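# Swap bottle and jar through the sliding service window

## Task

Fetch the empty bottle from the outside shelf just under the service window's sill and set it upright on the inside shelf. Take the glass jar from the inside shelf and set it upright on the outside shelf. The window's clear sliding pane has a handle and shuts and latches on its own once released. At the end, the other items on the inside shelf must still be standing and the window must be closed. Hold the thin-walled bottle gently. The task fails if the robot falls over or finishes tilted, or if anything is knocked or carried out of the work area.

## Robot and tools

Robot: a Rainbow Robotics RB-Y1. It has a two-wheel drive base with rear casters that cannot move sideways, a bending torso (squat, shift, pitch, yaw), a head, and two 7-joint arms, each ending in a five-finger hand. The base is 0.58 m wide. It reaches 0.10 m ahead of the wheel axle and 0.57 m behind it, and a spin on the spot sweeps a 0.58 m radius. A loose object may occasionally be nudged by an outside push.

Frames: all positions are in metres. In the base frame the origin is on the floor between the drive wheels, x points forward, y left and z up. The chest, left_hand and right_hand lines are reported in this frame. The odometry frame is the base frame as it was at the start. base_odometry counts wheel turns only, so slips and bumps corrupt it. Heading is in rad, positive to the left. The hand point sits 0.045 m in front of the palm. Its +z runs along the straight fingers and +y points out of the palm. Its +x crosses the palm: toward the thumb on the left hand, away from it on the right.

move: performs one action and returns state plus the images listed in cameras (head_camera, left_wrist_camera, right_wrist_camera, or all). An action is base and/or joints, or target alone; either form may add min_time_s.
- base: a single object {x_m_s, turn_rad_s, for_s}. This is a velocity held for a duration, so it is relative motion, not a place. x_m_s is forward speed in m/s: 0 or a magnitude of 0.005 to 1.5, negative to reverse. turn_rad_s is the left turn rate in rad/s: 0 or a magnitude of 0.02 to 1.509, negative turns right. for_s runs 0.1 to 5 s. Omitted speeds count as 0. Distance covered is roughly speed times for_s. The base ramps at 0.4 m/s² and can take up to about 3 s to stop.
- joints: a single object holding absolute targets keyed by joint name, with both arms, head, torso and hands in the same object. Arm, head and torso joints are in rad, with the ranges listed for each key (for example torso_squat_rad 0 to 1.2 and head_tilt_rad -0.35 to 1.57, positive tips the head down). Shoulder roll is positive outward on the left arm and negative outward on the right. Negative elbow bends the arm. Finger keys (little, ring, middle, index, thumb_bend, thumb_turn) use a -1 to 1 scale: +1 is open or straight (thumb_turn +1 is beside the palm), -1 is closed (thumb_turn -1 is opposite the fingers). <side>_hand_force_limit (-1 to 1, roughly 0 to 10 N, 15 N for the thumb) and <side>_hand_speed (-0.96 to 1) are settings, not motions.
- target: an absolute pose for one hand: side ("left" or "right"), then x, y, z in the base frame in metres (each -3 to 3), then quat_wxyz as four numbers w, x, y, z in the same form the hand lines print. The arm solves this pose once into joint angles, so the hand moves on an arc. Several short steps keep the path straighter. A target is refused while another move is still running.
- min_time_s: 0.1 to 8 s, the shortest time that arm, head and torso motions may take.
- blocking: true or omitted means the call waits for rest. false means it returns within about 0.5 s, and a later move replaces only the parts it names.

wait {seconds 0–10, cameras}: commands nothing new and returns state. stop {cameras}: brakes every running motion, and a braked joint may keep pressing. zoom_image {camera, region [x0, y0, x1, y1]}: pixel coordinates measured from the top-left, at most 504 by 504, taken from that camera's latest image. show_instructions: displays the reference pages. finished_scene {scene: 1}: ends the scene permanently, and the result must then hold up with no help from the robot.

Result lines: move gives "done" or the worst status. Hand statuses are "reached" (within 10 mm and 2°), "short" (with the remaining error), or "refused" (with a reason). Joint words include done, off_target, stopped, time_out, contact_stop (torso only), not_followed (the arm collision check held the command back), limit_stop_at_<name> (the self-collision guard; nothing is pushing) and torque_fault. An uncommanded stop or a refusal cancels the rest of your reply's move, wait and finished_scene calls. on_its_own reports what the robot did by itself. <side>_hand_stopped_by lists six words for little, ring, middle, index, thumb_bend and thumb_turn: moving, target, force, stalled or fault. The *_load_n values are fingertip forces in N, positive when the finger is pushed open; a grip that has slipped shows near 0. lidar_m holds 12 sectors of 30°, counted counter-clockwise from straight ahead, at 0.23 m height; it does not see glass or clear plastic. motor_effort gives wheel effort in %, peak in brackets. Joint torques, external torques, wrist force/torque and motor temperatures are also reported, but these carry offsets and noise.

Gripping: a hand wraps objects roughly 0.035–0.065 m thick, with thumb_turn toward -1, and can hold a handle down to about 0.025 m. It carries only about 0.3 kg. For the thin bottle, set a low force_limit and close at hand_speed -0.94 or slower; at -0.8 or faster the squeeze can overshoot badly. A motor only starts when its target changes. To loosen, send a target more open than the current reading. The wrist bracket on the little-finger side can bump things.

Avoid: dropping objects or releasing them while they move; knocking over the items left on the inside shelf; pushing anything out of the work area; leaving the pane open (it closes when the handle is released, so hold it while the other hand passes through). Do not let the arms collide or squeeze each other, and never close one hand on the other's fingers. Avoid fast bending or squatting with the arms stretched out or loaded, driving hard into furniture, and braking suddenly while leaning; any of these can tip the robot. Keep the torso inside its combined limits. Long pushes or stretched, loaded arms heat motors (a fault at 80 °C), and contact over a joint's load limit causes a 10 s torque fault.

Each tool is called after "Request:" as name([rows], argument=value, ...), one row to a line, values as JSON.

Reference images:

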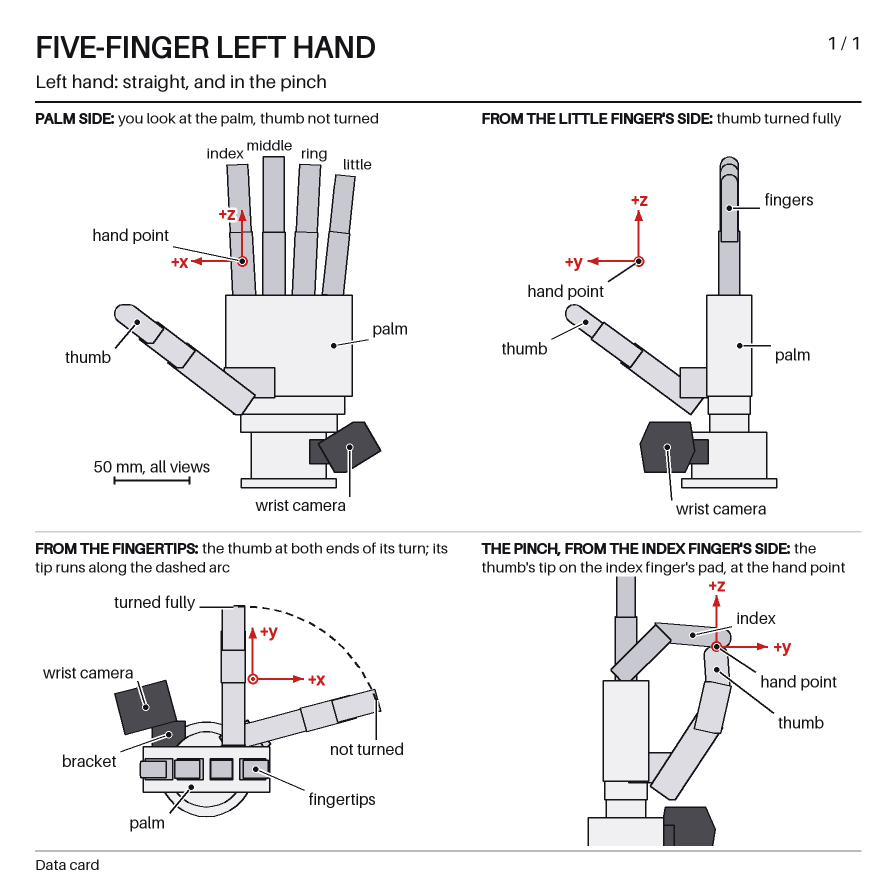

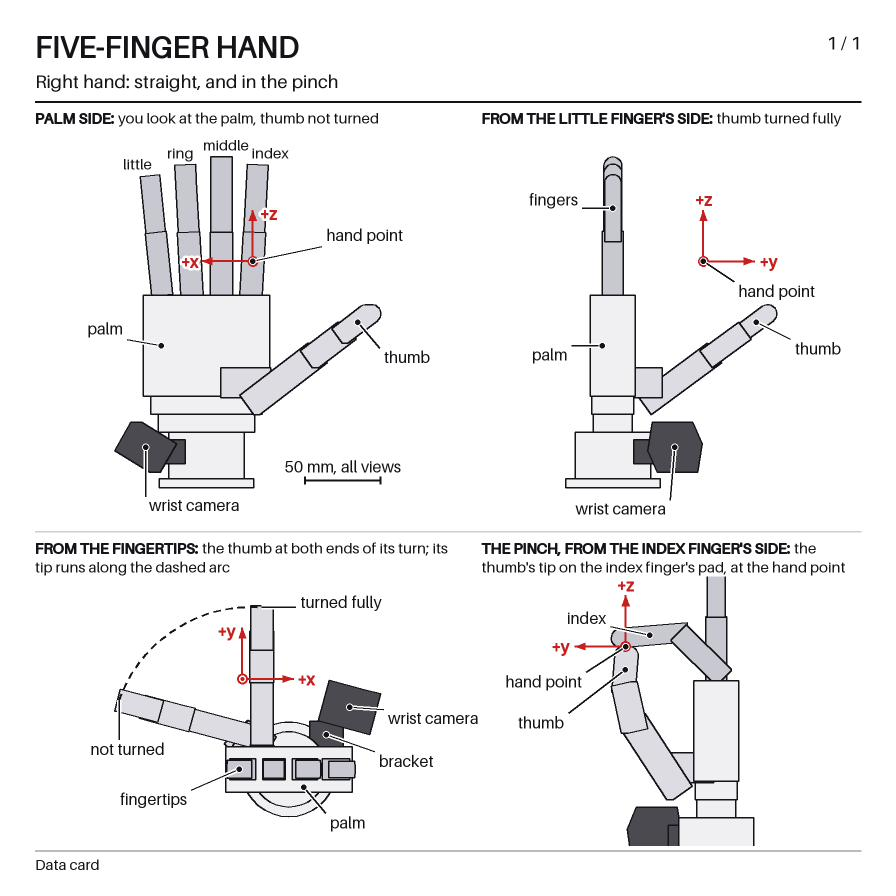

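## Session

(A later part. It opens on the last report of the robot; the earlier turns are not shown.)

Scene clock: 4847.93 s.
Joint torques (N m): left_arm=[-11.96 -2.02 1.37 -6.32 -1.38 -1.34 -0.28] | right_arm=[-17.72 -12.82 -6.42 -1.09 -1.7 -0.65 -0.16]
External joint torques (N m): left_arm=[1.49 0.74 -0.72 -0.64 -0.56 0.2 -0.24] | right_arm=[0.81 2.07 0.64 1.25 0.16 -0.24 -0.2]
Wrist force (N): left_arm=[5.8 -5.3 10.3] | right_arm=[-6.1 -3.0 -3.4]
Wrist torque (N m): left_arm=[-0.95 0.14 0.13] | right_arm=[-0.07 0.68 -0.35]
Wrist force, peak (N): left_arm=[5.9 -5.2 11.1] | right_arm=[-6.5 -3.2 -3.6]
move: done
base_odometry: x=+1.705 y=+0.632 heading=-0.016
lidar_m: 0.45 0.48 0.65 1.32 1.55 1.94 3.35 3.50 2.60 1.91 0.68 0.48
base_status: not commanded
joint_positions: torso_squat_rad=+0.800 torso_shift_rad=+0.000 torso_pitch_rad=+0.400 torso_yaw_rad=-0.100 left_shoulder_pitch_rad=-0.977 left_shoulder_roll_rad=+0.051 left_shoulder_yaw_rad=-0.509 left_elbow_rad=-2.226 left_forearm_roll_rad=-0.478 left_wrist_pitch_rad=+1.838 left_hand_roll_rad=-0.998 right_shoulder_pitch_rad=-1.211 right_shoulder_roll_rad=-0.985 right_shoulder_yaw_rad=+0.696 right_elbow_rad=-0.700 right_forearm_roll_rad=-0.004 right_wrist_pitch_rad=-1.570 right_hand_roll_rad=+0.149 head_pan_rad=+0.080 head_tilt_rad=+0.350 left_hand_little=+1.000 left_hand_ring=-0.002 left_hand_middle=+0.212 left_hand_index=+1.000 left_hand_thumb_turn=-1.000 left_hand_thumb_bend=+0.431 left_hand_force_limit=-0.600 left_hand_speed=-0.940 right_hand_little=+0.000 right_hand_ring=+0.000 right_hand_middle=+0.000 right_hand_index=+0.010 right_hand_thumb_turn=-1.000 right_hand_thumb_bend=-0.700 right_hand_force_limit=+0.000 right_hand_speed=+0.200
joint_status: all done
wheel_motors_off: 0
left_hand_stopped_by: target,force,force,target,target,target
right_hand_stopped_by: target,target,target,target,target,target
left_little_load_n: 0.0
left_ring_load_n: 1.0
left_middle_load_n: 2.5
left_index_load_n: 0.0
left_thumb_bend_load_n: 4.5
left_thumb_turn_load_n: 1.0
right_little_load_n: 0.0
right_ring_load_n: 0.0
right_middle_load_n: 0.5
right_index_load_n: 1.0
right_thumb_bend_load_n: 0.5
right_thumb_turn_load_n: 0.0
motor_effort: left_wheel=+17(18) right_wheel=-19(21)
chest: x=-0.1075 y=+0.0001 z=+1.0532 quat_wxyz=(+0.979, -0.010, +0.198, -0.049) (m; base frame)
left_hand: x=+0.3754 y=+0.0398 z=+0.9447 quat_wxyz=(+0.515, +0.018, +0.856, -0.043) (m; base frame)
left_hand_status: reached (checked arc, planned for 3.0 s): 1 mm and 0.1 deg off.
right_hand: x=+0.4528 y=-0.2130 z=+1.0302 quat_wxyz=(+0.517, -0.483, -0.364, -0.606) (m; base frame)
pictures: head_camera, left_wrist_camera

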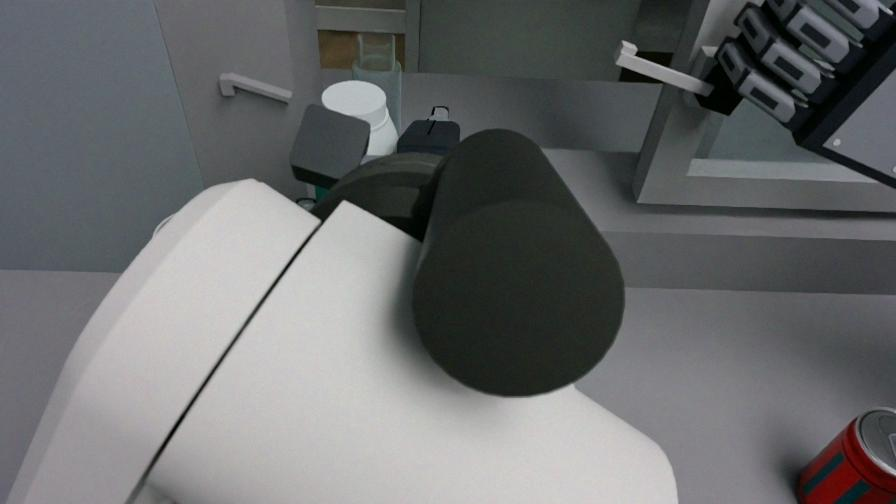

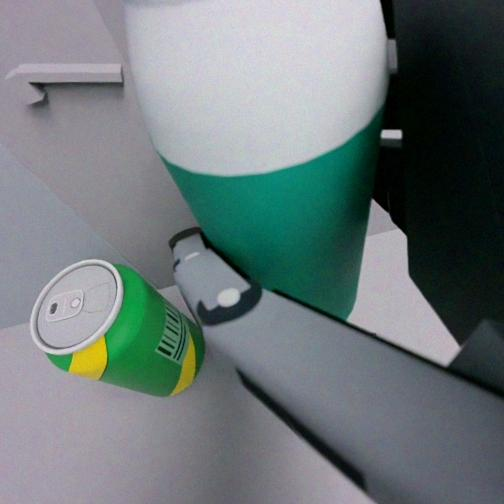

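Request:
move(target={"side":"left","x":0.345,"y":0.08,"z":0.92,"quat_wxyz":[0.5328,0.0195,0.8449,-0.043]}, min_time_s=3)

Request:
move(target={"side":"left","x":0.335,"y":0.11,"z":0.89,"quat_wxyz":[0.5328,0.0195,0.8449,-0.043]}, min_time_s=3, cameras=["head_camera","left_wrist_camera"])

Scene clock: 4867.27 s.
Joint torques (N m): left_arm=[-9.53 -1.59 0.81 -6.68 -1.48 -2.01 0.13] | right_arm=[-18.31 -13.26 -6.89 -1.35 -1.86 -0.61 -0.01]
External joint torques (N m): left_arm=[1.26 0.8 -1.27 -0.82 -0.62 -0.46 0.16] | right_arm=[0.22 1.63 0.18 0.99 0 -0.2 -0.04]
Wrist force (N): left_arm=[5.9 -5.2 10.3] | right_arm=[-6.7 -3.1 -3.7]
Wrist torque (N m): left_arm=[-0.94 0.12 0.26] | right_arm=[-0.02 0.72 -0.35]
Wrist force, peak (N): left_arm=[6.1 -5.2 10.6] | right_arm=[-7.0 -3.3 -3.8]
move: done
base_odometry: x=+1.705 y=+0.632 heading=-0.016
lidar_m: 0.45 0.49 0.65 1.31 1.54 1.92 3.36 3.49 2.59 1.91 0.68 0.49
base_status: not commanded
joint_positions: torso_squat_rad=+0.800 torso_shift_rad=+0.000 torso_pitch_rad=+0.400 torso_yaw_rad=-0.100 left_shoulder_pitch_rad=-0.761 left_shoulder_roll_rad=+0.160 left_shoulder_yaw_rad=-0.595 left_elbow_rad=-2.441 left_forearm_roll_rad=-0.527 left_wrist_pitch_rad=+1.795 left_hand_roll_rad=-0.984 right_shoulder_pitch_rad=-1.211 right_shoulder_roll_rad=-0.985 right_shoulder_yaw_rad=+0.696 right_elbow_rad=-0.700 right_forearm_roll_rad=-0.004 right_wrist_pitch_rad=-1.570 right_hand_roll_rad=+0.149 head_pan_rad=+0.080 head_tilt_rad=+0.350 left_hand_little=+1.000 left_hand_ring=-0.002 left_hand_middle=+0.212 left_hand_index=+1.000 left_hand_thumb_turn=-1.000 left_hand_thumb_bend=+0.431 left_hand_force_limit=-0.600 left_hand_speed=-0.940 right_hand_little=+0.000 right_hand_ring=+0.000 right_hand_middle=+0.000 right_hand_index=+0.010 right_hand_thumb_turn=-1.000 right_hand_thumb_bend=-0.700 right_hand_force_limit=+0.000 right_hand_speed=+0.200
joint_status: all done
wheel_motors_off: 0
left_hand_stopped_by: target,force,force,target,target,target
right_hand_stopped_by: target,target,target,target,target,target
left_little_load_n: 0.0
left_ring_load_n: 1.0
left_middle_load_n: 3.0
left_index_load_n: 0.0
left_thumb_bend_load_n: 4.0
left_thumb_turn_load_n: 1.0
right_little_load_n: 0.0
right_ring_load_n: 0.0
right_middle_load_n: 0.5
right_index_load_n: 1.5
right_thumb_bend_load_n: 0.5
right_thumb_turn_load_n: 0.0
motor_effort: left_wheel=+15(18) right_wheel=-20(22)
chest: x=-0.1075 y=+0.0001 z=+1.0532 quat_wxyz=(+0.979, -0.010, +0.198, -0.049) (m; base frame)
left_hand: x=+0.3448 y=+0.0795 z=+0.9200 quat_wxyz=(+0.531, +0.020, +0.846, -0.043) (m; base frame)
left_hand_status: reached (checked arc, planned for 3.0 s): 1 mm and 0.3 deg off.
right_hand: x=+0.4528 y=-0.2130 z=+1.0302 quat_wxyz=(+0.517, -0.483, -0.364, -0.606) (m; base frame)
pictures: none

Scene clock: 4870.60 s.
Joint torques (N m): left_arm=[-7.98 -0.61 1.05 -7.53 -0.87 -2.07 0.12] | right_arm=[-17.87 -13.9 -6.41 -1.29 -1.8 -0.83 -0.21]
External joint torques (N m): left_arm=[1.08 0.63 -1.19 -0.92 0.09 -0.56 0.15] | right_arm=[0.66 1 0.66 1.05 0.07 -0.42 -0.25]
Wrist force (N): left_arm=[6.6 -5.5 10.6] | right_arm=[-6.9 -3.0 -3.7]
Wrist torque (N m): left_arm=[-1.04 0.02 0.35] | right_arm=[-0.04 0.68 -0.34]
Wrist force, peak (N): left_arm=[6.4 -5.7 10.7] | right_arm=[-7.0 -3.8 -3.8]
move: done
base_odometry: x=+1.705 y=+0.632 heading=-0.016
lidar_m: 0.46 0.49 0.65 1.33 1.54 1.92 3.37 3.49 2.60 1.91 0.66 0.48
base_status: not commanded
joint_positions: torso_squat_rad=+0.800 torso_shift_rad=+0.000 torso_pitch_rad=+0.400 torso_yaw_rad=-0.100 left_shoulder_pitch_rad=-0.593 left_shoulder_roll_rad=+0.277 left_shoulder_yaw_rad=-0.604 left_elbow_rad=-2.521 left_forearm_roll_rad=-0.508 left_wrist_pitch_rad=+1.682 left_hand_roll_rad=-0.928 right_shoulder_pitch_rad=-1.211 right_shoulder_roll_rad=-0.985 right_shoulder_yaw_rad=+0.696 right_elbow_rad=-0.700 right_forearm_roll_rad=-0.004 right_wrist_pitch_rad=-1.570 right_hand_roll_rad=+0.149 head_pan_rad=+0.080 head_tilt_rad=+0.350 left_hand_little=+1.000 left_hand_ring=-0.002 left_hand_middle=+0.212 left_hand_index=+1.000 left_hand_thumb_turn=-1.000 left_hand_thumb_bend=+0.431 left_hand_force_limit=-0.600 left_hand_speed=-0.940 right_hand_little=+0.000 right_hand_ring=+0.000 right_hand_middle=+0.000 right_hand_index=+0.010 right_hand_thumb_turn=-1.000 right_hand_thumb_bend=-0.700 right_hand_force_limit=+0.000 right_hand_speed=+0.200
joint_status: all done
wheel_motors_off: 0
left_hand_stopped_by: target,force,force,target,target,target
right_hand_stopped_by: target,target,target,target,target,target
left_little_load_n: 0.0
left_ring_load_n: 1.0
left_middle_load_n: 2.5
left_index_load_n: 0.0
left_thumb_bend_load_n: 4.0
left_thumb_turn_load_n: 1.0
right_little_load_n: 0.0
right_ring_load_n: 0.0
right_middle_load_n: 0.5
right_index_load_n: 1.0
right_thumb_bend_load_n: 0.5
right_thumb_turn_load_n: 0.0
motor_effort: left_wheel=+16(17) right_wheel=-19(21)
chest: x=-0.1075 y=+0.0001 z=+1.0532 quat_wxyz=(+0.979, -0.010, +0.198, -0.049) (m; base frame)
left_hand: x=+0.3348 y=+0.1099 z=+0.8901 quat_wxyz=(+0.532, +0.019, +0.845, -0.043) (m; base frame)
left_hand_status: reached (checked arc, planned for 3.0 s): 0 mm and 0.1 deg off.
right_hand: x=+0.4528 y=-0.2130 z=+1.0301 quat_wxyz=(+0.517, -0.483, -0.364, -0.606) (m; base frame)
pictures: head_camera, left_wrist_camera

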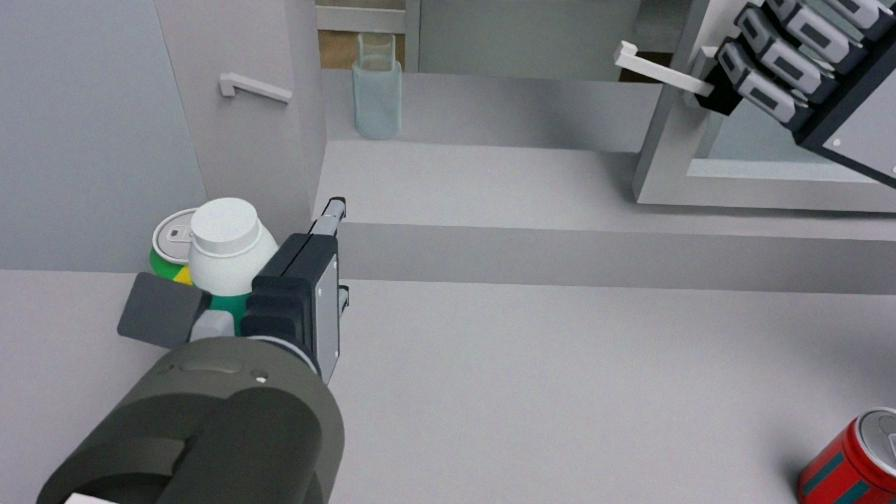

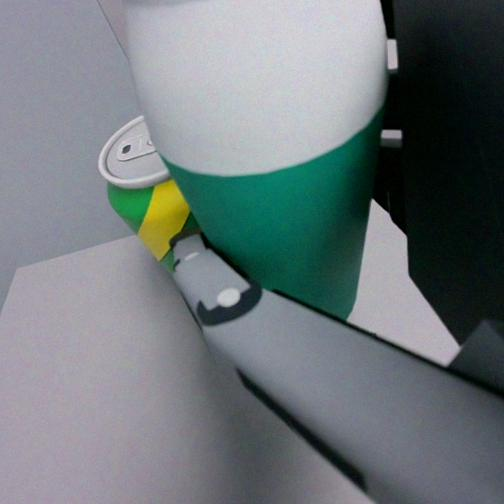

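Request:
move(target={"side":"left","x":0.325,"y":0.105,"z":0.862,"quat_wxyz":[0.5328,0.0195,0.8449,-0.043]}, min_time_s=2.5)

Request:
move(target={"side":"left","x":0.322,"y":0.103,"z":0.846,"quat_wxyz":[0.5328,0.0195,0.8449,-0.043]}, min_time_s=2, cameras=["head_camera","left_wrist_camera"])

Scene clock: 4877.50 s.
Joint torques (N m): left_arm=[-7.14 -0.92 0.82 -7.04 -1.67 -1.8 0.24] | right_arm=[-18 -13.41 -6.58 -1.22 -2.03 -0.71 -0.07]
External joint torques (N m): left_arm=[0.94 0.57 -1.34 0.29 -0.59 -0.38 0.27] | right_arm=[0.52 1.48 0.48 1.12 -0.17 -0.3 -0.11]
Wrist force (N): left_arm=[6.3 -5.1 10.3] | right_arm=[-7.0 -3.3 -4.0]
Wrist torque (N m): left_arm=[-0.91 0.05 0.30] | right_arm=[-0.06 0.70 -0.35]
Wrist force, peak (N): left_arm=[6.4 -5.7 10.9] | right_arm=[-7.2 -3.3 -4.1]
move: done
base_odometry: x=+1.705 y=+0.632 heading=-0.016
lidar_m: 0.45 0.47 0.66 1.33 1.56 1.94 3.37 3.50 2.58 1.89 0.66 0.48
base_status: not commanded
joint_positions: torso_squat_rad=+0.800 torso_shift_rad=+0.000 torso_pitch_rad=+0.400 torso_yaw_rad=-0.100 left_shoulder_pitch_rad=-0.503 left_shoulder_roll_rad=+0.308 left_shoulder_yaw_rad=-0.682 left_elbow_rad=-2.488 left_forearm_roll_rad=-0.578 left_wrist_pitch_rad=+1.585 left_hand_roll_rad=-0.847 right_shoulder_pitch_rad=-1.211 right_shoulder_roll_rad=-0.985 right_shoulder_yaw_rad=+0.696 right_elbow_rad=-0.700 right_forearm_roll_rad=-0.004 right_wrist_pitch_rad=-1.570 right_hand_roll_rad=+0.149 head_pan_rad=+0.080 head_tilt_rad=+0.350 left_hand_little=+1.000 left_hand_ring=-0.002 left_hand_middle=+0.212 left_hand_index=+1.000 left_hand_thumb_turn=-1.000 left_hand_thumb_bend=+0.431 left_hand_force_limit=-0.600 left_hand_speed=-0.940 right_hand_little=+0.000 right_hand_ring=+0.000 right_hand_middle=+0.000 right_hand_index=+0.010 right_hand_thumb_turn=-1.000 right_hand_thumb_bend=-0.700 right_hand_force_limit=+0.000 right_hand_speed=+0.200
joint_status: all done
wheel_motors_off: 0
left_hand_stopped_by: target,force,force,target,target,target
right_hand_stopped_by: target,target,target,target,target,target
left_little_load_n: 0.0
left_ring_load_n: 1.0
left_middle_load_n: 2.5
left_index_load_n: 0.0
left_thumb_bend_load_n: 4.5
left_thumb_turn_load_n: 1.0
right_little_load_n: 0.0
right_ring_load_n: 0.0
right_middle_load_n: 0.5
right_index_load_n: 1.5
right_thumb_bend_load_n: 0.5
right_thumb_turn_load_n: 0.0
motor_effort: left_wheel=+16(18) right_wheel=-18(21)
chest: x=-0.1075 y=+0.0001 z=+1.0532 quat_wxyz=(+0.979, -0.010, +0.198, -0.049) (m; base frame)
left_hand: x=+0.3250 y=+0.1050 z=+0.8621 quat_wxyz=(+0.533, +0.020, +0.845, -0.043) (m; base frame)
left_hand_status: reached (checked arc, planned for 2.5 s): 0 mm and 0.0 deg off.
right_hand: x=+0.4528 y=-0.2129 z=+1.0301 quat_wxyz=(+0.517, -0.483, -0.364, -0.606) (m; base frame)
pictures: none

Scene clock: 4879.83 s.
Joint torques (N m): left_arm=[-6.42 -1 0.74 -7.45 -1.67 -1.84 0.23] | right_arm=[-17.82 -13.46 -6.49 -1.22 -1.76 -0.77 -0.1]
External joint torques (N m): left_arm=[1.25 0.53 -1.39 0.23 -0.55 -0.47 0.27] | right_arm=[0.7 1.43 0.58 1.12 0.1 -0.36 -0.14]
Wrist force (N): left_arm=[6.5 -5.2 10.8] | right_arm=[-6.9 -3.2 -4.0]
Wrist torque (N m): left_arm=[-0.95 0.07 0.33] | right_arm=[-0.05 0.70 -0.35]
Wrist force, peak (N): left_arm=[6.6 -5.3 10.8] | right_arm=[-7.3 -3.1 -4.0]
move: done
base_odometry: x=+1.705 y=+0.632 heading=-0.016
lidar_m: 0.45 0.48 0.66 1.32 1.54 1.94 3.35 3.49 2.59 1.92 0.67 0.47
base_status: not commanded
joint_positions: torso_squat_rad=+0.800 torso_shift_rad=+0.000 torso_pitch_rad=+0.400 torso_yaw_rad=-0.100 left_shoulder_pitch_rad=-0.464 left_shoulder_roll_rad=+0.326 left_shoulder_yaw_rad=-0.710 left_elbow_rad=-2.461 left_forearm_roll_rad=-0.604 left_wrist_pitch_rad=+1.535 left_hand_roll_rad=-0.803 right_shoulder_pitch_rad=-1.211 right_shoulder_roll_rad=-0.985 right_shoulder_yaw_rad=+0.696 right_elbow_rad=-0.700 right_forearm_roll_rad=-0.004 right_wrist_pitch_rad=-1.570 right_hand_roll_rad=+0.149 head_pan_rad=+0.080 head_tilt_rad=+0.350 left_hand_little=+1.000 left_hand_ring=-0.002 left_hand_middle=+0.212 left_hand_index=+1.000 left_hand_thumb_turn=-1.000 left_hand_thumb_bend=+0.431 left_hand_force_limit=-0.600 left_hand_speed=-0.940 right_hand_little=+0.000 right_hand_ring=+0.000 right_hand_middle=+0.000 right_hand_index=+0.010 right_hand_thumb_turn=-1.000 right_hand_thumb_bend=-0.700 right_hand_force_limit=+0.000 right_hand_speed=+0.200
joint_status: all done
wheel_motors_off: 0
left_hand_stopped_by: target,force,force,target,target,target
right_hand_stopped_by: target,target,target,target,target,target
left_little_load_n: 0.0
left_ring_load_n: 1.0
left_middle_load_n: 2.5
left_index_load_n: 0.0
left_thumb_bend_load_n: 4.0
left_thumb_turn_load_n: 1.0
right_little_load_n: 0.0
right_ring_load_n: 0.0
right_middle_load_n: 0.5
right_index_load_n: 1.5
right_thumb_bend_load_n: 0.5
right_thumb_turn_load_n: 0.0
motor_effort: left_wheel=+15(17) right_wheel=-20(21)
chest: x=-0.1075 y=+0.0001 z=+1.0532 quat_wxyz=(+0.979, -0.010, +0.198, -0.049) (m; base frame)
left_hand: x=+0.3212 y=+0.1029 z=+0.8462 quat_wxyz=(+0.531, +0.020, +0.846, -0.044) (m; base frame)
left_hand_status: reached (checked arc, planned for 2.0 s): 1 mm and 0.3 deg off.
right_hand: x=+0.4528 y=-0.2129 z=+1.0301 quat_wxyz=(+0.517, -0.483, -0.364, -0.606) (m; base frame)
pictures: head_camera, left_wrist_camera

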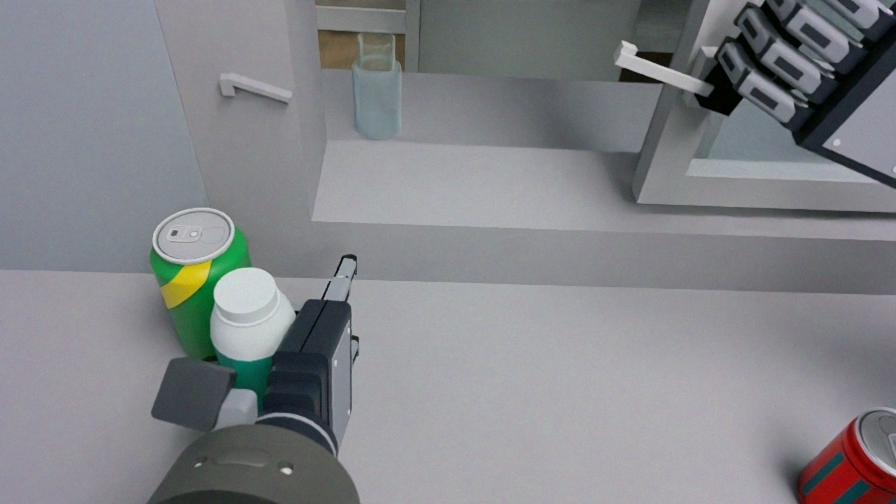

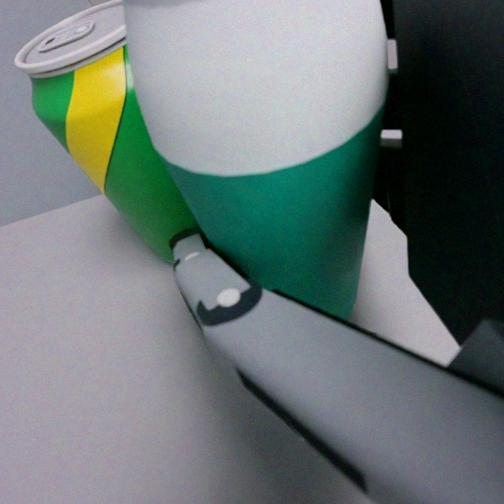

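Request:
move(target={"side":"left","x":0.319,"y":0.097,"z":0.8415,"quat_wxyz":[0.5328,0.0195,0.8449,-0.043]}, min_time_s=1.5)

Request:
move(target={"side":"left","x":0.319,"y":0.097,"z":0.838,"quat_wxyz":[0.5328,0.0195,0.8449,-0.043]}, min_time_s=1.5, cameras=["left_wrist_camera"])

Scene clock: 4887.33 s.
Joint torques (N m): left_arm=[-6.28 -3.2 0.82 -7.54 -1.76 -1.84 0.25] | right_arm=[-18.11 -13.65 -6.73 -1.47 -1.66 -0.79 -0.09]
External joint torques (N m): left_arm=[1.29 -1.37 -1.22 0.24 -0.61 -0.49 0.28] | right_arm=[0.41 1.24 0.33 0.87 0.21 -0.38 -0.12]
Wrist force (N): left_arm=[6.5 -5.3 10.5] | right_arm=[-6.9 -3.3 -3.7]
Wrist torque (N m): left_arm=[-0.96 0.05 0.34] | right_arm=[-0.07 0.72 -0.36]
Wrist force, peak (N): left_arm=[6.6 -5.5 10.9] | right_arm=[-7.2 -3.2 -4.2]
move: done
base_odometry: x=+1.705 y=+0.632 heading=-0.016
lidar_m: 0.45 0.47 0.66 1.32 1.55 1.93 3.36 3.49 2.60 1.90 0.67 0.48
base_status: not commanded
joint_positions: torso_squat_rad=+0.800 torso_shift_rad=+0.000 torso_pitch_rad=+0.400 torso_yaw_rad=-0.100 left_shoulder_pitch_rad=-0.459 left_shoulder_roll_rad=+0.316 left_shoulder_yaw_rad=-0.737 left_elbow_rad=-2.440 left_forearm_roll_rad=-0.635 left_wrist_pitch_rad=+1.522 left_hand_roll_rad=-0.785 right_shoulder_pitch_rad=-1.211 right_shoulder_roll_rad=-0.985 right_shoulder_yaw_rad=+0.696 right_elbow_rad=-0.700 right_forearm_roll_rad=-0.004 right_wrist_pitch_rad=-1.570 right_hand_roll_rad=+0.149 head_pan_rad=+0.080 head_tilt_rad=+0.350 left_hand_little=+1.000 left_hand_ring=-0.002 left_hand_middle=+0.212 left_hand_index=+1.000 left_hand_thumb_turn=-1.000 left_hand_thumb_bend=+0.431 left_hand_force_limit=-0.600 left_hand_speed=-0.940 right_hand_little=+0.000 right_hand_ring=+0.000 right_hand_middle=+0.000 right_hand_index=+0.010 right_hand_thumb_turn=-1.000 right_hand_thumb_bend=-0.700 right_hand_force_limit=+0.000 right_hand_speed=+0.200
joint_status: all done
wheel_motors_off: 0
left_hand_stopped_by: target,force,force,target,target,target
right_hand_stopped_by: target,target,target,target,target,target
left_little_load_n: 0.0
left_ring_load_n: 1.0
left_middle_load_n: 2.5
left_index_load_n: 0.0
left_thumb_bend_load_n: 4.5
left_thumb_turn_load_n: 1.0
right_little_load_n: 0.0
right_ring_load_n: 0.0
right_middle_load_n: 0.5
right_index_load_n: 1.5
right_thumb_bend_load_n: 0.5
right_thumb_turn_load_n: 0.5
motor_effort: left_wheel=+13(17) right_wheel=-17(21)
chest: x=-0.1075 y=+0.0001 z=+1.0532 quat_wxyz=(+0.979, -0.010, +0.198, -0.049) (m; base frame)
left_hand: x=+0.3190 y=+0.0971 z=+0.8418 quat_wxyz=(+0.533, +0.020, +0.845, -0.043) (m; base frame)
left_hand_status: reached (checked arc, planned for 1.5 s): 0 mm and 0.1 deg off.
right_hand: x=+0.4528 y=-0.2129 z=+1.0301 quat_wxyz=(+0.517, -0.483, -0.364, -0.606) (m; base frame)
pictures: none

Scene clock: 4889.17 s.
Joint torques (N m): left_arm=[-6.22 -1.39 0.86 -7.63 -1.71 -1.82 0.23] | right_arm=[-17.6 -13.34 -6.88 -1.58 -1.89 -0.94 0.03]
External joint torques (N m): left_arm=[1.3 0.44 -1.18 0.23 -0.55 -0.49 0.26] | right_arm=[0.93 1.55 0.19 0.76 -0.02 -0.53 0]
Wrist force (N): left_arm=[6.4 -5.2 10.7] | right_arm=[-6.9 -3.3 -3.6]
Wrist torque (N m): left_arm=[-0.97 0.07 0.34] | right_arm=[-0.05 0.69 -0.36]
Wrist force, peak (N): left_arm=[6.5 -5.5 10.8] | right_arm=[-7.3 -3.3 -3.8]
move: done
base_odometry: x=+1.705 y=+0.632 heading=-0.016
lidar_m: 0.46 0.48 0.66 1.33 1.54 1.93 3.36 3.49 2.59 1.91 0.68 0.48
base_status: not commanded
joint_positions: torso_squat_rad=+0.800 torso_shift_rad=+0.000 torso_pitch_rad=+0.400 torso_yaw_rad=-0.100 left_shoulder_pitch_rad=-0.451 left_shoulder_roll_rad=+0.320 left_shoulder_yaw_rad=-0.740 left_elbow_rad=-2.431 left_forearm_roll_rad=-0.640 left_wrist_pitch_rad=+1.509 left_hand_roll_rad=-0.773 right_shoulder_pitch_rad=-1.211 right_shoulder_roll_rad=-0.985 right_shoulder_yaw_rad=+0.696 right_elbow_rad=-0.700 right_forearm_roll_rad=-0.004 right_wrist_pitch_rad=-1.570 right_hand_roll_rad=+0.149 head_pan_rad=+0.080 head_tilt_rad=+0.350 left_hand_little=+1.000 left_hand_ring=-0.002 left_hand_middle=+0.212 left_hand_index=+1.000 left_hand_thumb_turn=-1.000 left_hand_thumb_bend=+0.431 left_hand_force_limit=-0.600 left_hand_speed=-0.940 right_hand_little=+0.000 right_hand_ring=+0.000 right_hand_middle=+0.000 right_hand_index=+0.010 right_hand_thumb_turn=-1.000 right_hand_thumb_bend=-0.700 right_hand_force_limit=+0.000 right_hand_speed=+0.200
joint_status: all done
wheel_motors_off: 0
left_hand_stopped_by: target,force,force,target,target,target
right_hand_stopped_by: target,target,target,target,target,target
left_little_load_n: 0.0
left_ring_load_n: 1.5
left_middle_load_n: 2.5
left_index_load_n: 0.0
left_thumb_bend_load_n: 4.0
left_thumb_turn_load_n: 1.0
right_little_load_n: 0.0
right_ring_load_n: 0.0
right_middle_load_n: 0.5
right_index_load_n: 1.0
right_thumb_bend_load_n: 0.5
right_thumb_turn_load_n: 0.0
motor_effort: left_wheel=+14(17) right_wheel=-20(21)
chest: x=-0.1075 y=+0.0001 z=+1.0532 quat_wxyz=(+0.979, -0.010, +0.198, -0.049) (m; base frame)
left_hand: x=+0.3190 y=+0.0970 z=+0.8381 quat_wxyz=(+0.533, +0.019, +0.845, -0.043) (m; base frame)
left_hand_status: reached (checked arc, planned for 1.5 s): 0 mm and 0.0 deg off.
right_hand: x=+0.4528 y=-0.2129 z=+1.0301 quat_wxyz=(+0.517, -0.483, -0.364, -0.606) (m; base frame)
pictures: left_wrist_camera

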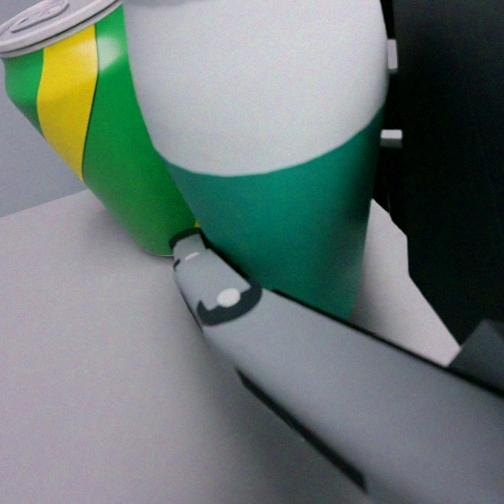

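Request:
move(target={"side":"left","x":0.319,"y":0.097,"z":0.8355,"quat_wxyz":[0.5328,0.0195,0.8449,-0.043]}, min_time_s=1.5)

Request:
move(target={"side":"left","x":0.319,"y":0.097,"z":0.833,"quat_wxyz":[0.5328,0.0195,0.8449,-0.043]}, min_time_s=1.5, cameras=["head_camera","left_wrist_camera"])

Scene clock: 4894.47 s.
Joint torques (N m): left_arm=[-6.12 -1.52 1.17 -7.7 -1.72 -1.72 0.26] | right_arm=[-18.19 -13.4 -6.74 -1.37 -1.66 -0.85 -0.12]
External joint torques (N m): left_arm=[1.36 0.29 -0.88 0.21 -0.54 -0.4 0.29] | right_arm=[0.34 1.49 0.33 0.97 0.21 -0.44 -0.16]
Wrist force (N): left_arm=[6.5 -5.3 10.5] | right_arm=[-6.8 -3.3 -3.9]
Wrist torque (N m): left_arm=[-0.94 0.04 0.34] | right_arm=[-0.04 0.69 -0.35]
Wrist force, peak (N): left_arm=[6.4 -5.4 10.8] | right_arm=[-7.3 -3.3 -4.1]
move: done
base_odometry: x=+1.705 y=+0.632 heading=-0.016
lidar_m: 0.45 0.47 0.65 1.32 1.55 1.93 3.36 3.49 2.59 1.90 0.67 0.49
base_status: not commanded
joint_positions: torso_squat_rad=+0.800 torso_shift_rad=+0.000 torso_pitch_rad=+0.400 torso_yaw_rad=-0.100 left_shoulder_pitch_rad=-0.446 left_shoulder_roll_rad=+0.324 left_shoulder_yaw_rad=-0.742 left_elbow_rad=-2.425 left_forearm_roll_rad=-0.643 left_wrist_pitch_rad=+1.500 left_hand_roll_rad=-0.766 right_shoulder_pitch_rad=-1.211 right_shoulder_roll_rad=-0.985 right_shoulder_yaw_rad=+0.696 right_elbow_rad=-0.700 right_forearm_roll_rad=-0.004 right_wrist_pitch_rad=-1.570 right_hand_roll_rad=+0.149 head_pan_rad=+0.080 head_tilt_rad=+0.350 left_hand_little=+1.000 left_hand_ring=-0.002 left_hand_middle=+0.212 left_hand_index=+1.000 left_hand_thumb_turn=-1.000 left_hand_thumb_bend=+0.431 left_hand_force_limit=-0.600 left_hand_speed=-0.940 right_hand_little=+0.000 right_hand_ring=+0.000 right_hand_middle=+0.000 right_hand_index=+0.010 right_hand_thumb_turn=-1.000 right_hand_thumb_bend=-0.700 right_hand_force_limit=+0.000 right_hand_speed=+0.200
joint_status: all done
wheel_motors_off: 0
left_hand_stopped_by: target,force,force,target,target,target
right_hand_stopped_by: target,target,target,target,target,target
left_little_load_n: 0.0
left_ring_load_n: 1.0
left_middle_load_n: 3.0
left_index_load_n: 0.0
left_thumb_bend_load_n: 4.5
left_thumb_turn_load_n: 1.5
right_little_load_n: 0.0
right_ring_load_n: 0.0
right_middle_load_n: 0.5
right_index_load_n: 1.5
right_thumb_bend_load_n: 0.5
right_thumb_turn_load_n: 0.0
motor_effort: left_wheel=+16(17) right_wheel=-19(21)
chest: x=-0.1075 y=+0.0001 z=+1.0532 quat_wxyz=(+0.979, -0.010, +0.198, -0.049) (m; base frame)
left_hand: x=+0.3190 y=+0.0970 z=+0.8356 quat_wxyz=(+0.533, +0.019, +0.845, -0.043) (m; base frame)
left_hand_status: reached (checked arc, planned for 1.5 s): 0 mm and 0.0 deg off.
right_hand: x=+0.4528 y=-0.2129 z=+1.0301 quat_wxyz=(+0.517, -0.483, -0.364, -0.606) (m; base frame)
pictures: none

Scene clock: 4896.30 s.
Joint torques (N m): left_arm=[-4.91 -0.92 0.66 -7.03 -1.24 -1.2 0.41] | right_arm=[-17.91 -13.01 -6.81 -1.05 -1.64 -0.72 0.05]
External joint torques (N m): left_arm=[2.53 0.88 -1.39 0.93 -0.06 0.11 0.44] | right_arm=[0.61 1.89 0.26 1.29 0.23 -0.31 0.02]
Wrist force (N): left_arm=[3.6 -5.0 9.6] | right_arm=[-6.9 -3.7 -3.9]
Wrist torque (N m): left_arm=[-0.93 0.02 0.28] | right_arm=[-0.09 0.71 -0.36]
Wrist force, peak (N): left_arm=[6.5 -5.4 10.6] | right_arm=[-7.0 -3.4 -4.2]
move: done
base_odometry: x=+1.705 y=+0.632 heading=-0.016
lidar_m: 0.45 0.48 0.66 1.32 1.53 1.93 3.36 3.49 2.60 1.92 0.66 0.49
base_status: not commanded
joint_positions: torso_squat_rad=+0.800 torso_shift_rad=+0.000 torso_pitch_rad=+0.400 torso_yaw_rad=-0.100 left_shoulder_pitch_rad=-0.442 left_shoulder_roll_rad=+0.327 left_shoulder_yaw_rad=-0.744 left_elbow_rad=-2.419 left_forearm_roll_rad=-0.646 left_wrist_pitch_rad=+1.491 left_hand_roll_rad=-0.758 right_shoulder_pitch_rad=-1.211 right_shoulder_roll_rad=-0.985 right_shoulder_yaw_rad=+0.696 right_elbow_rad=-0.700 right_forearm_roll_rad=-0.004 right_wrist_pitch_rad=-1.570 right_hand_roll_rad=+0.149 head_pan_rad=+0.080 head_tilt_rad=+0.350 left_hand_little=+1.000 left_hand_ring=-0.002 left_hand_middle=+0.212 left_hand_index=+1.000 left_hand_thumb_turn=-1.000 left_hand_thumb_bend=+0.431 left_hand_force_limit=-0.600 left_hand_speed=-0.940 right_hand_little=+0.000 right_hand_ring=+0.000 right_hand_middle=+0.000 right_hand_index=+0.010 right_hand_thumb_turn=-1.000 right_hand_thumb_bend=-0.700 right_hand_force_limit=+0.000 right_hand_speed=+0.200
joint_status: all done
wheel_motors_off: 0
left_hand_stopped_by: target,force,force,target,target,target
right_hand_stopped_by: target,target,target,target,target,target
left_little_load_n: 0.0
left_ring_load_n: 1.0
left_middle_load_n: 0.5
left_index_load_n: 0.0
left_thumb_bend_load_n: 2.5
left_thumb_turn_load_n: -0.5
right_little_load_n: 0.0
right_ring_load_n: 0.0
right_middle_load_n: 1.0
right_index_load_n: 1.0
right_thumb_bend_load_n: 0.5
right_thumb_turn_load_n: 0.5
motor_effort: left_wheel=+13(17) right_wheel=-17(21)
chest: x=-0.1075 y=+0.0001 z=+1.0532 quat_wxyz=(+0.979, -0.010, +0.198, -0.049) (m; base frame)
left_hand: x=+0.3191 y=+0.0970 z=+0.8333 quat_wxyz=(+0.533, +0.019, +0.845, -0.043) (m; base frame)
left_hand_status: reached (checked arc, planned for 1.5 s): 0 mm and 0.0 deg off.
right_hand: x=+0.4528 y=-0.2129 z=+1.0301 quat_wxyz=(+0.517, -0.483, -0.364, -0.606) (m; base frame)
pictures: head_camera, left_wrist_camera

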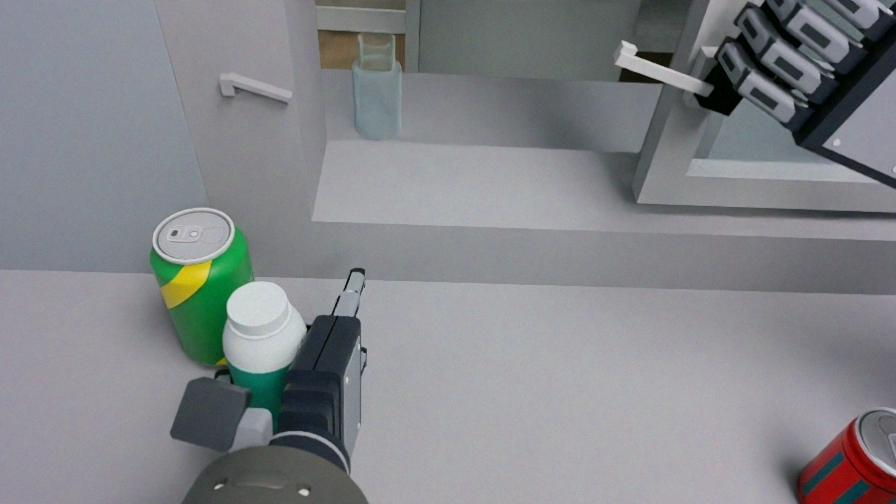

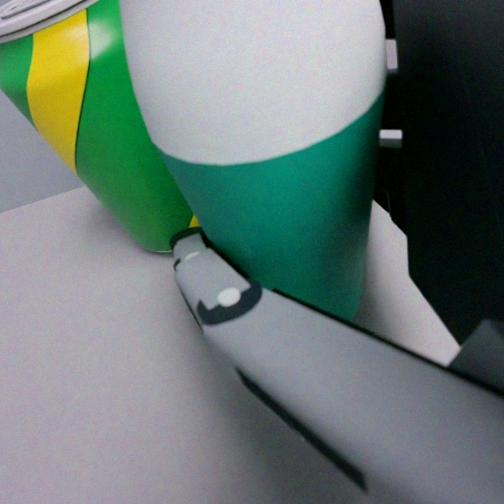

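Request:
move(joints={"left_hand_speed":-0.93,"left_hand_middle":0.6,"left_hand_ring":0.5})

Request:
move(joints={"left_hand_speed":-0.9,"left_hand_middle":1,"left_hand_ring":1,"left_hand_thumb_bend":0.8}, cameras=["head_camera","left_wrist_camera"])

Scene clock: 4901.97 s.
Joint torques (N m): left_arm=[-6.58 -1.26 1.13 -7.64 -1.11 -1.24 0.21] | right_arm=[-17.79 -13.33 -6.51 -1.39 -1.8 -0.75 -0.05]
External joint torques (N m): left_arm=[0.86 0.54 -0.92 0.32 0.07 0.08 0.24] | right_arm=[0.73 1.57 0.56 0.95 0.07 -0.34 -0.09]
Wrist force (N): left_arm=[6.3 -5.3 10.3] | right_arm=[-6.5 -3.6 -4.0]
Wrist torque (N m): left_arm=[-0.96 0.02 0.34] | right_arm=[-0.02 0.73 -0.36]
Wrist force, peak (N): left_arm=[6.5 -5.4 10.5] | right_arm=[-6.8 -3.9 -3.9]
move: done
base_odometry: x=+1.705 y=+0.632 heading=-0.016
lidar_m: 0.46 0.48 0.66 1.32 1.55 1.93 3.36 3.50 2.58 1.91 0.66 0.46
base_status: not commanded
joint_positions: torso_squat_rad=+0.800 torso_shift_rad=+0.000 torso_pitch_rad=+0.400 torso_yaw_rad=-0.100 left_shoulder_pitch_rad=-0.441 left_shoulder_roll_rad=+0.327 left_shoulder_yaw_rad=-0.744 left_elbow_rad=-2.419 left_forearm_roll_rad=-0.646 left_wrist_pitch_rad=+1.491 left_hand_roll_rad=-0.758 right_shoulder_pitch_rad=-1.211 right_shoulder_roll_rad=-0.985 right_shoulder_yaw_rad=+0.696 right_elbow_rad=-0.700 right_forearm_roll_rad=-0.004 right_wrist_pitch_rad=-1.570 right_hand_roll_rad=+0.149 head_pan_rad=+0.080 head_tilt_rad=+0.350 left_hand_little=+1.000 left_hand_ring=+0.500 left_hand_middle=+0.600 left_hand_index=+1.000 left_hand_thumb_turn=-1.000 left_hand_thumb_bend=+0.430 left_hand_force_limit=-0.600 left_hand_speed=-0.930 right_hand_little=+0.000 right_hand_ring=+0.000 right_hand_middle=+0.000 right_hand_index=+0.010 right_hand_thumb_turn=-1.000 right_hand_thumb_bend=-0.700 right_hand_force_limit=+0.000 right_hand_speed=+0.200
joint_status: all done
wheel_motors_off: 0
left_hand_stopped_by: target,target,target,target,target,target
right_hand_stopped_by: target,target,target,target,target,target
left_little_load_n: 0.0
left_ring_load_n: 0.0
left_middle_load_n: 0.0
left_index_load_n: 0.0
left_thumb_bend_load_n: 0.0
left_thumb_turn_load_n: 0.0
right_little_load_n: 0.0
right_ring_load_n: 0.0
right_middle_load_n: 0.5
right_index_load_n: 1.5
right_thumb_bend_load_n: 0.5
right_thumb_turn_load_n: 0.5
motor_effort: left_wheel=+15(17) right_wheel=-18(22)
chest: x=-0.1075 y=+0.0001 z=+1.0532 quat_wxyz=(+0.979, -0.010, +0.198, -0.049) (m; base frame)
left_hand: x=+0.3191 y=+0.0970 z=+0.8332 quat_wxyz=(+0.533, +0.019, +0.845, -0.043) (m; base frame)
right_hand: x=+0.4528 y=-0.2129 z=+1.0301 quat_wxyz=(+0.517, -0.483, -0.364, -0.606) (m; base frame)
pictures: none

Scene clock: 4905.00 s.
Joint torques (N m): left_arm=[-6.04 -0.91 1 -7.81 -1.05 -1.19 0.16] | right_arm=[-17.7 -13.35 -6.47 -1.11 -1.88 -0.7 -0.1]
External joint torques (N m): left_arm=[1.4 0.89 -1.05 0.16 0.14 0.13 0.19] | right_arm=[0.82 1.55 0.6 1.23 -0.01 -0.29 -0.14]
Wrist force (N): left_arm=[6.2 -5.3 10.1] | right_arm=[-6.5 -3.3 -4.0]
Wrist torque (N m): left_arm=[-0.94 0.04 0.33] | right_arm=[-0.01 0.71 -0.34]
Wrist force, peak (N): left_arm=[6.4 -5.4 10.5] | right_arm=[-6.6 -3.8 -4.0]
move: done
base_odometry: x=+1.705 y=+0.632 heading=-0.016
lidar_m: 0.45 0.47 0.67 1.31 1.55 1.93 3.37 3.49 2.60 1.89 0.66 0.48
base_status: not commanded
joint_positions: torso_squat_rad=+0.800 torso_shift_rad=+0.000 torso_pitch_rad=+0.400 torso_yaw_rad=-0.100 left_shoulder_pitch_rad=-0.441 left_shoulder_roll_rad=+0.327 left_shoulder_yaw_rad=-0.744 left_elbow_rad=-2.419 left_forearm_roll_rad=-0.646 left_wrist_pitch_rad=+1.491 left_hand_roll_rad=-0.758 right_shoulder_pitch_rad=-1.211 right_shoulder_roll_rad=-0.985 right_shoulder_yaw_rad=+0.696 right_elbow_rad=-0.700 right_forearm_roll_rad=-0.004 right_wrist_pitch_rad=-1.570 right_hand_roll_rad=+0.149 head_pan_rad=+0.080 head_tilt_rad=+0.350 left_hand_little=+1.000 left_hand_ring=+1.000 left_hand_middle=+1.000 left_hand_index=+1.000 left_hand_thumb_turn=-1.000 left_hand_thumb_bend=+0.800 left_hand_force_limit=-0.600 left_hand_speed=-0.900 right_hand_little=+0.000 right_hand_ring=+0.000 right_hand_middle=+0.000 right_hand_index=+0.010 right_hand_thumb_turn=-1.000 right_hand_thumb_bend=-0.700 right_hand_force_limit=+0.000 right_hand_speed=+0.200
joint_status: all done
wheel_motors_off: 0
left_hand_stopped_by: target,target,target,target,target,target
right_hand_stopped_by: target,target,target,target,target,target
left_little_load_n: 0.0
left_ring_load_n: 0.0
left_middle_load_n: 0.0
left_index_load_n: 0.0
left_thumb_bend_load_n: -0.5
left_thumb_turn_load_n: 0.0
right_little_load_n: 0.0
right_ring_load_n: 0.0
right_middle_load_n: 0.5
right_index_load_n: 1.5
right_thumb_bend_load_n: 0.5
right_thumb_turn_load_n: 0.0
motor_effort: left_wheel=+16(17) right_wheel=-20(21)
chest: x=-0.1075 y=+0.0001 z=+1.0532 quat_wxyz=(+0.979, -0.010, +0.198, -0.049) (m; base frame)
left_hand: x=+0.3191 y=+0.0970 z=+0.8332 quat_wxyz=(+0.533, +0.019, +0.845, -0.043) (m; base frame)
right_hand: x=+0.4528 y=-0.2129 z=+1.0301 quat_wxyz=(+0.517, -0.483, -0.364, -0.606) (m; base frame)
pictures: head_camera, left_wrist_camera

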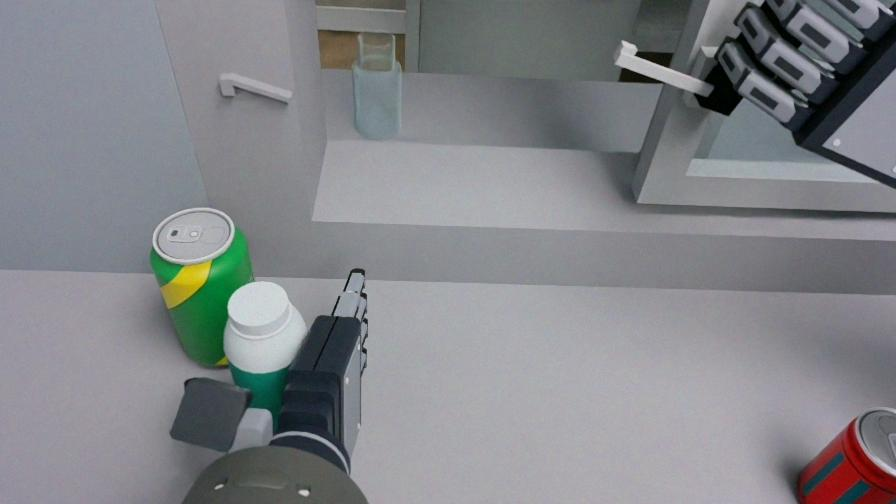

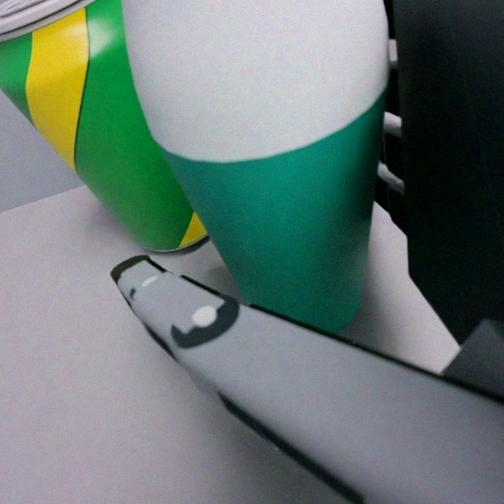

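Request:
move(target={"side":"left","x":0.290,"y":0.100,"z":0.847,"quat_wxyz":[0.5328,0.0195,0.8449,-0.043]}, min_time_s=3, cameras=["head_camera","left_wrist_camera"])

Scene clock: 4907.93 s.
Joint torques (N m): left_arm=[-5.95 -1.19 1.02 -7.68 -1.16 -1.29 0.17] | right_arm=[-18.03 -13.09 -6.72 -1.38 -1.89 -0.81 -0.21]
External joint torques (N m): left_arm=[1.49 0.61 -1.03 0.28 0.02 0.03 0.2] | right_arm=[0.49 1.81 0.35 0.96 -0.02 -0.4 -0.25]
Wrist force (N): left_arm=[6.1 -5.5 10.3] | right_arm=[-6.7 -3.4 -4.0]
Wrist torque (N m): left_arm=[-0.97 0.07 0.34] | right_arm=[-0.02 0.72 -0.35]
Wrist force, peak (N): left_arm=[6.3 -5.6 10.4] | right_arm=[-6.8 -3.7 -4.1]
move: refused
base_odometry: x=+1.705 y=+0.632 heading=-0.016
lidar_m: 0.45 0.48 0.65 1.32 1.55 1.93 3.36 3.49 2.58 1.91 0.67 0.48
base_status: not commanded
joint_positions: torso_squat_rad=+0.800 torso_shift_rad=+0.000 torso_pitch_rad=+0.400 torso_yaw_rad=-0.100 left_shoulder_pitch_rad=-0.441 left_shoulder_roll_rad=+0.327 left_shoulder_yaw_rad=-0.744 left_elbow_rad=-2.419 left_forearm_roll_rad=-0.646 left_wrist_pitch_rad=+1.491 left_hand_roll_rad=-0.758 right_shoulder_pitch_rad=-1.211 right_shoulder_roll_rad=-0.985 right_shoulder_yaw_rad=+0.696 right_elbow_rad=-0.700 right_forearm_roll_rad=-0.004 right_wrist_pitch_rad=-1.570 right_hand_roll_rad=+0.149 head_pan_rad=+0.080 head_tilt_rad=+0.350 left_hand_little=+1.000 left_hand_ring=+1.000 left_hand_middle=+1.000 left_hand_index=+1.000 left_hand_thumb_turn=-1.000 left_hand_thumb_bend=+0.800 left_hand_force_limit=-0.600 left_hand_speed=-0.900 right_hand_little=+0.000 right_hand_ring=+0.000 right_hand_middle=+0.000 right_hand_index=+0.010 right_hand_thumb_turn=-1.000 right_hand_thumb_bend=-0.700 right_hand_force_limit=+0.000 right_hand_speed=+0.200
joint_status: not commanded
wheel_motors_off: 0
left_hand_stopped_by: target,target,target,target,target,target
right_hand_stopped_by: target,target,target,target,target,target
left_little_load_n: 0.0
left_ring_load_n: 0.0
left_middle_load_n: 0.0
left_index_load_n: 0.0
left_thumb_bend_load_n: 0.0
left_thumb_turn_load_n: 0.5
right_little_load_n: 0.0
right_ring_load_n: 0.0
right_middle_load_n: 0.5
right_index_load_n: 1.5
right_thumb_bend_load_n: 0.5
right_thumb_turn_load_n: 0.5
motor_effort: left_wheel=+14(16) right_wheel=-17(22)
chest: x=-0.1075 y=+0.0001 z=+1.0532 quat_wxyz=(+0.979, -0.010, +0.198, -0.049) (m; base frame)
left_hand: x=+0.3191 y=+0.0970 z=+0.8332 quat_wxyz=(+0.533, +0.019, +0.845, -0.043) (m; base frame)
left_hand_status: refused: the posture found for that pose stands 15 mm from the torso (limit 20 mm). Nothing moved. The solve starts from where the arm stands: from another posture it may find a clear one.
right_hand: x=+0.4528 y=-0.2129 z=+1.0301 quat_wxyz=(+0.517, -0.483, -0.364, -0.606) (m; base frame)
pictures: head_camera, left_wrist_camera

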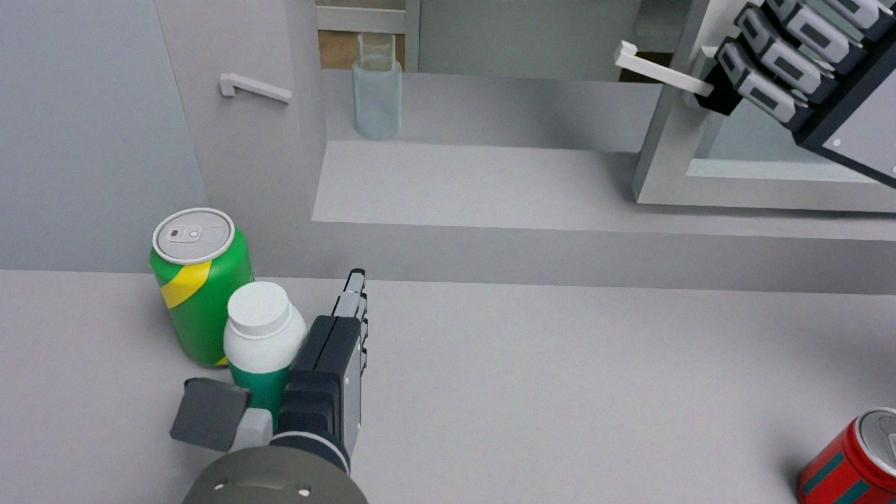

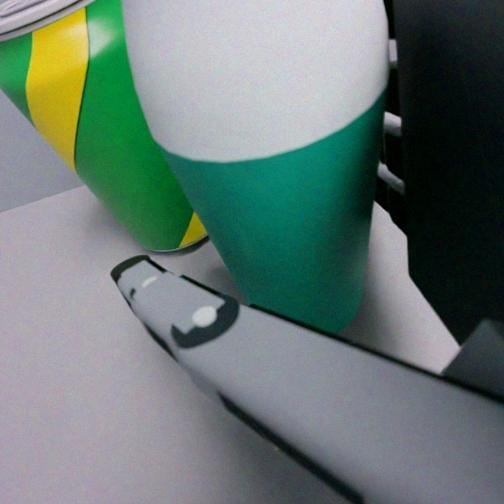

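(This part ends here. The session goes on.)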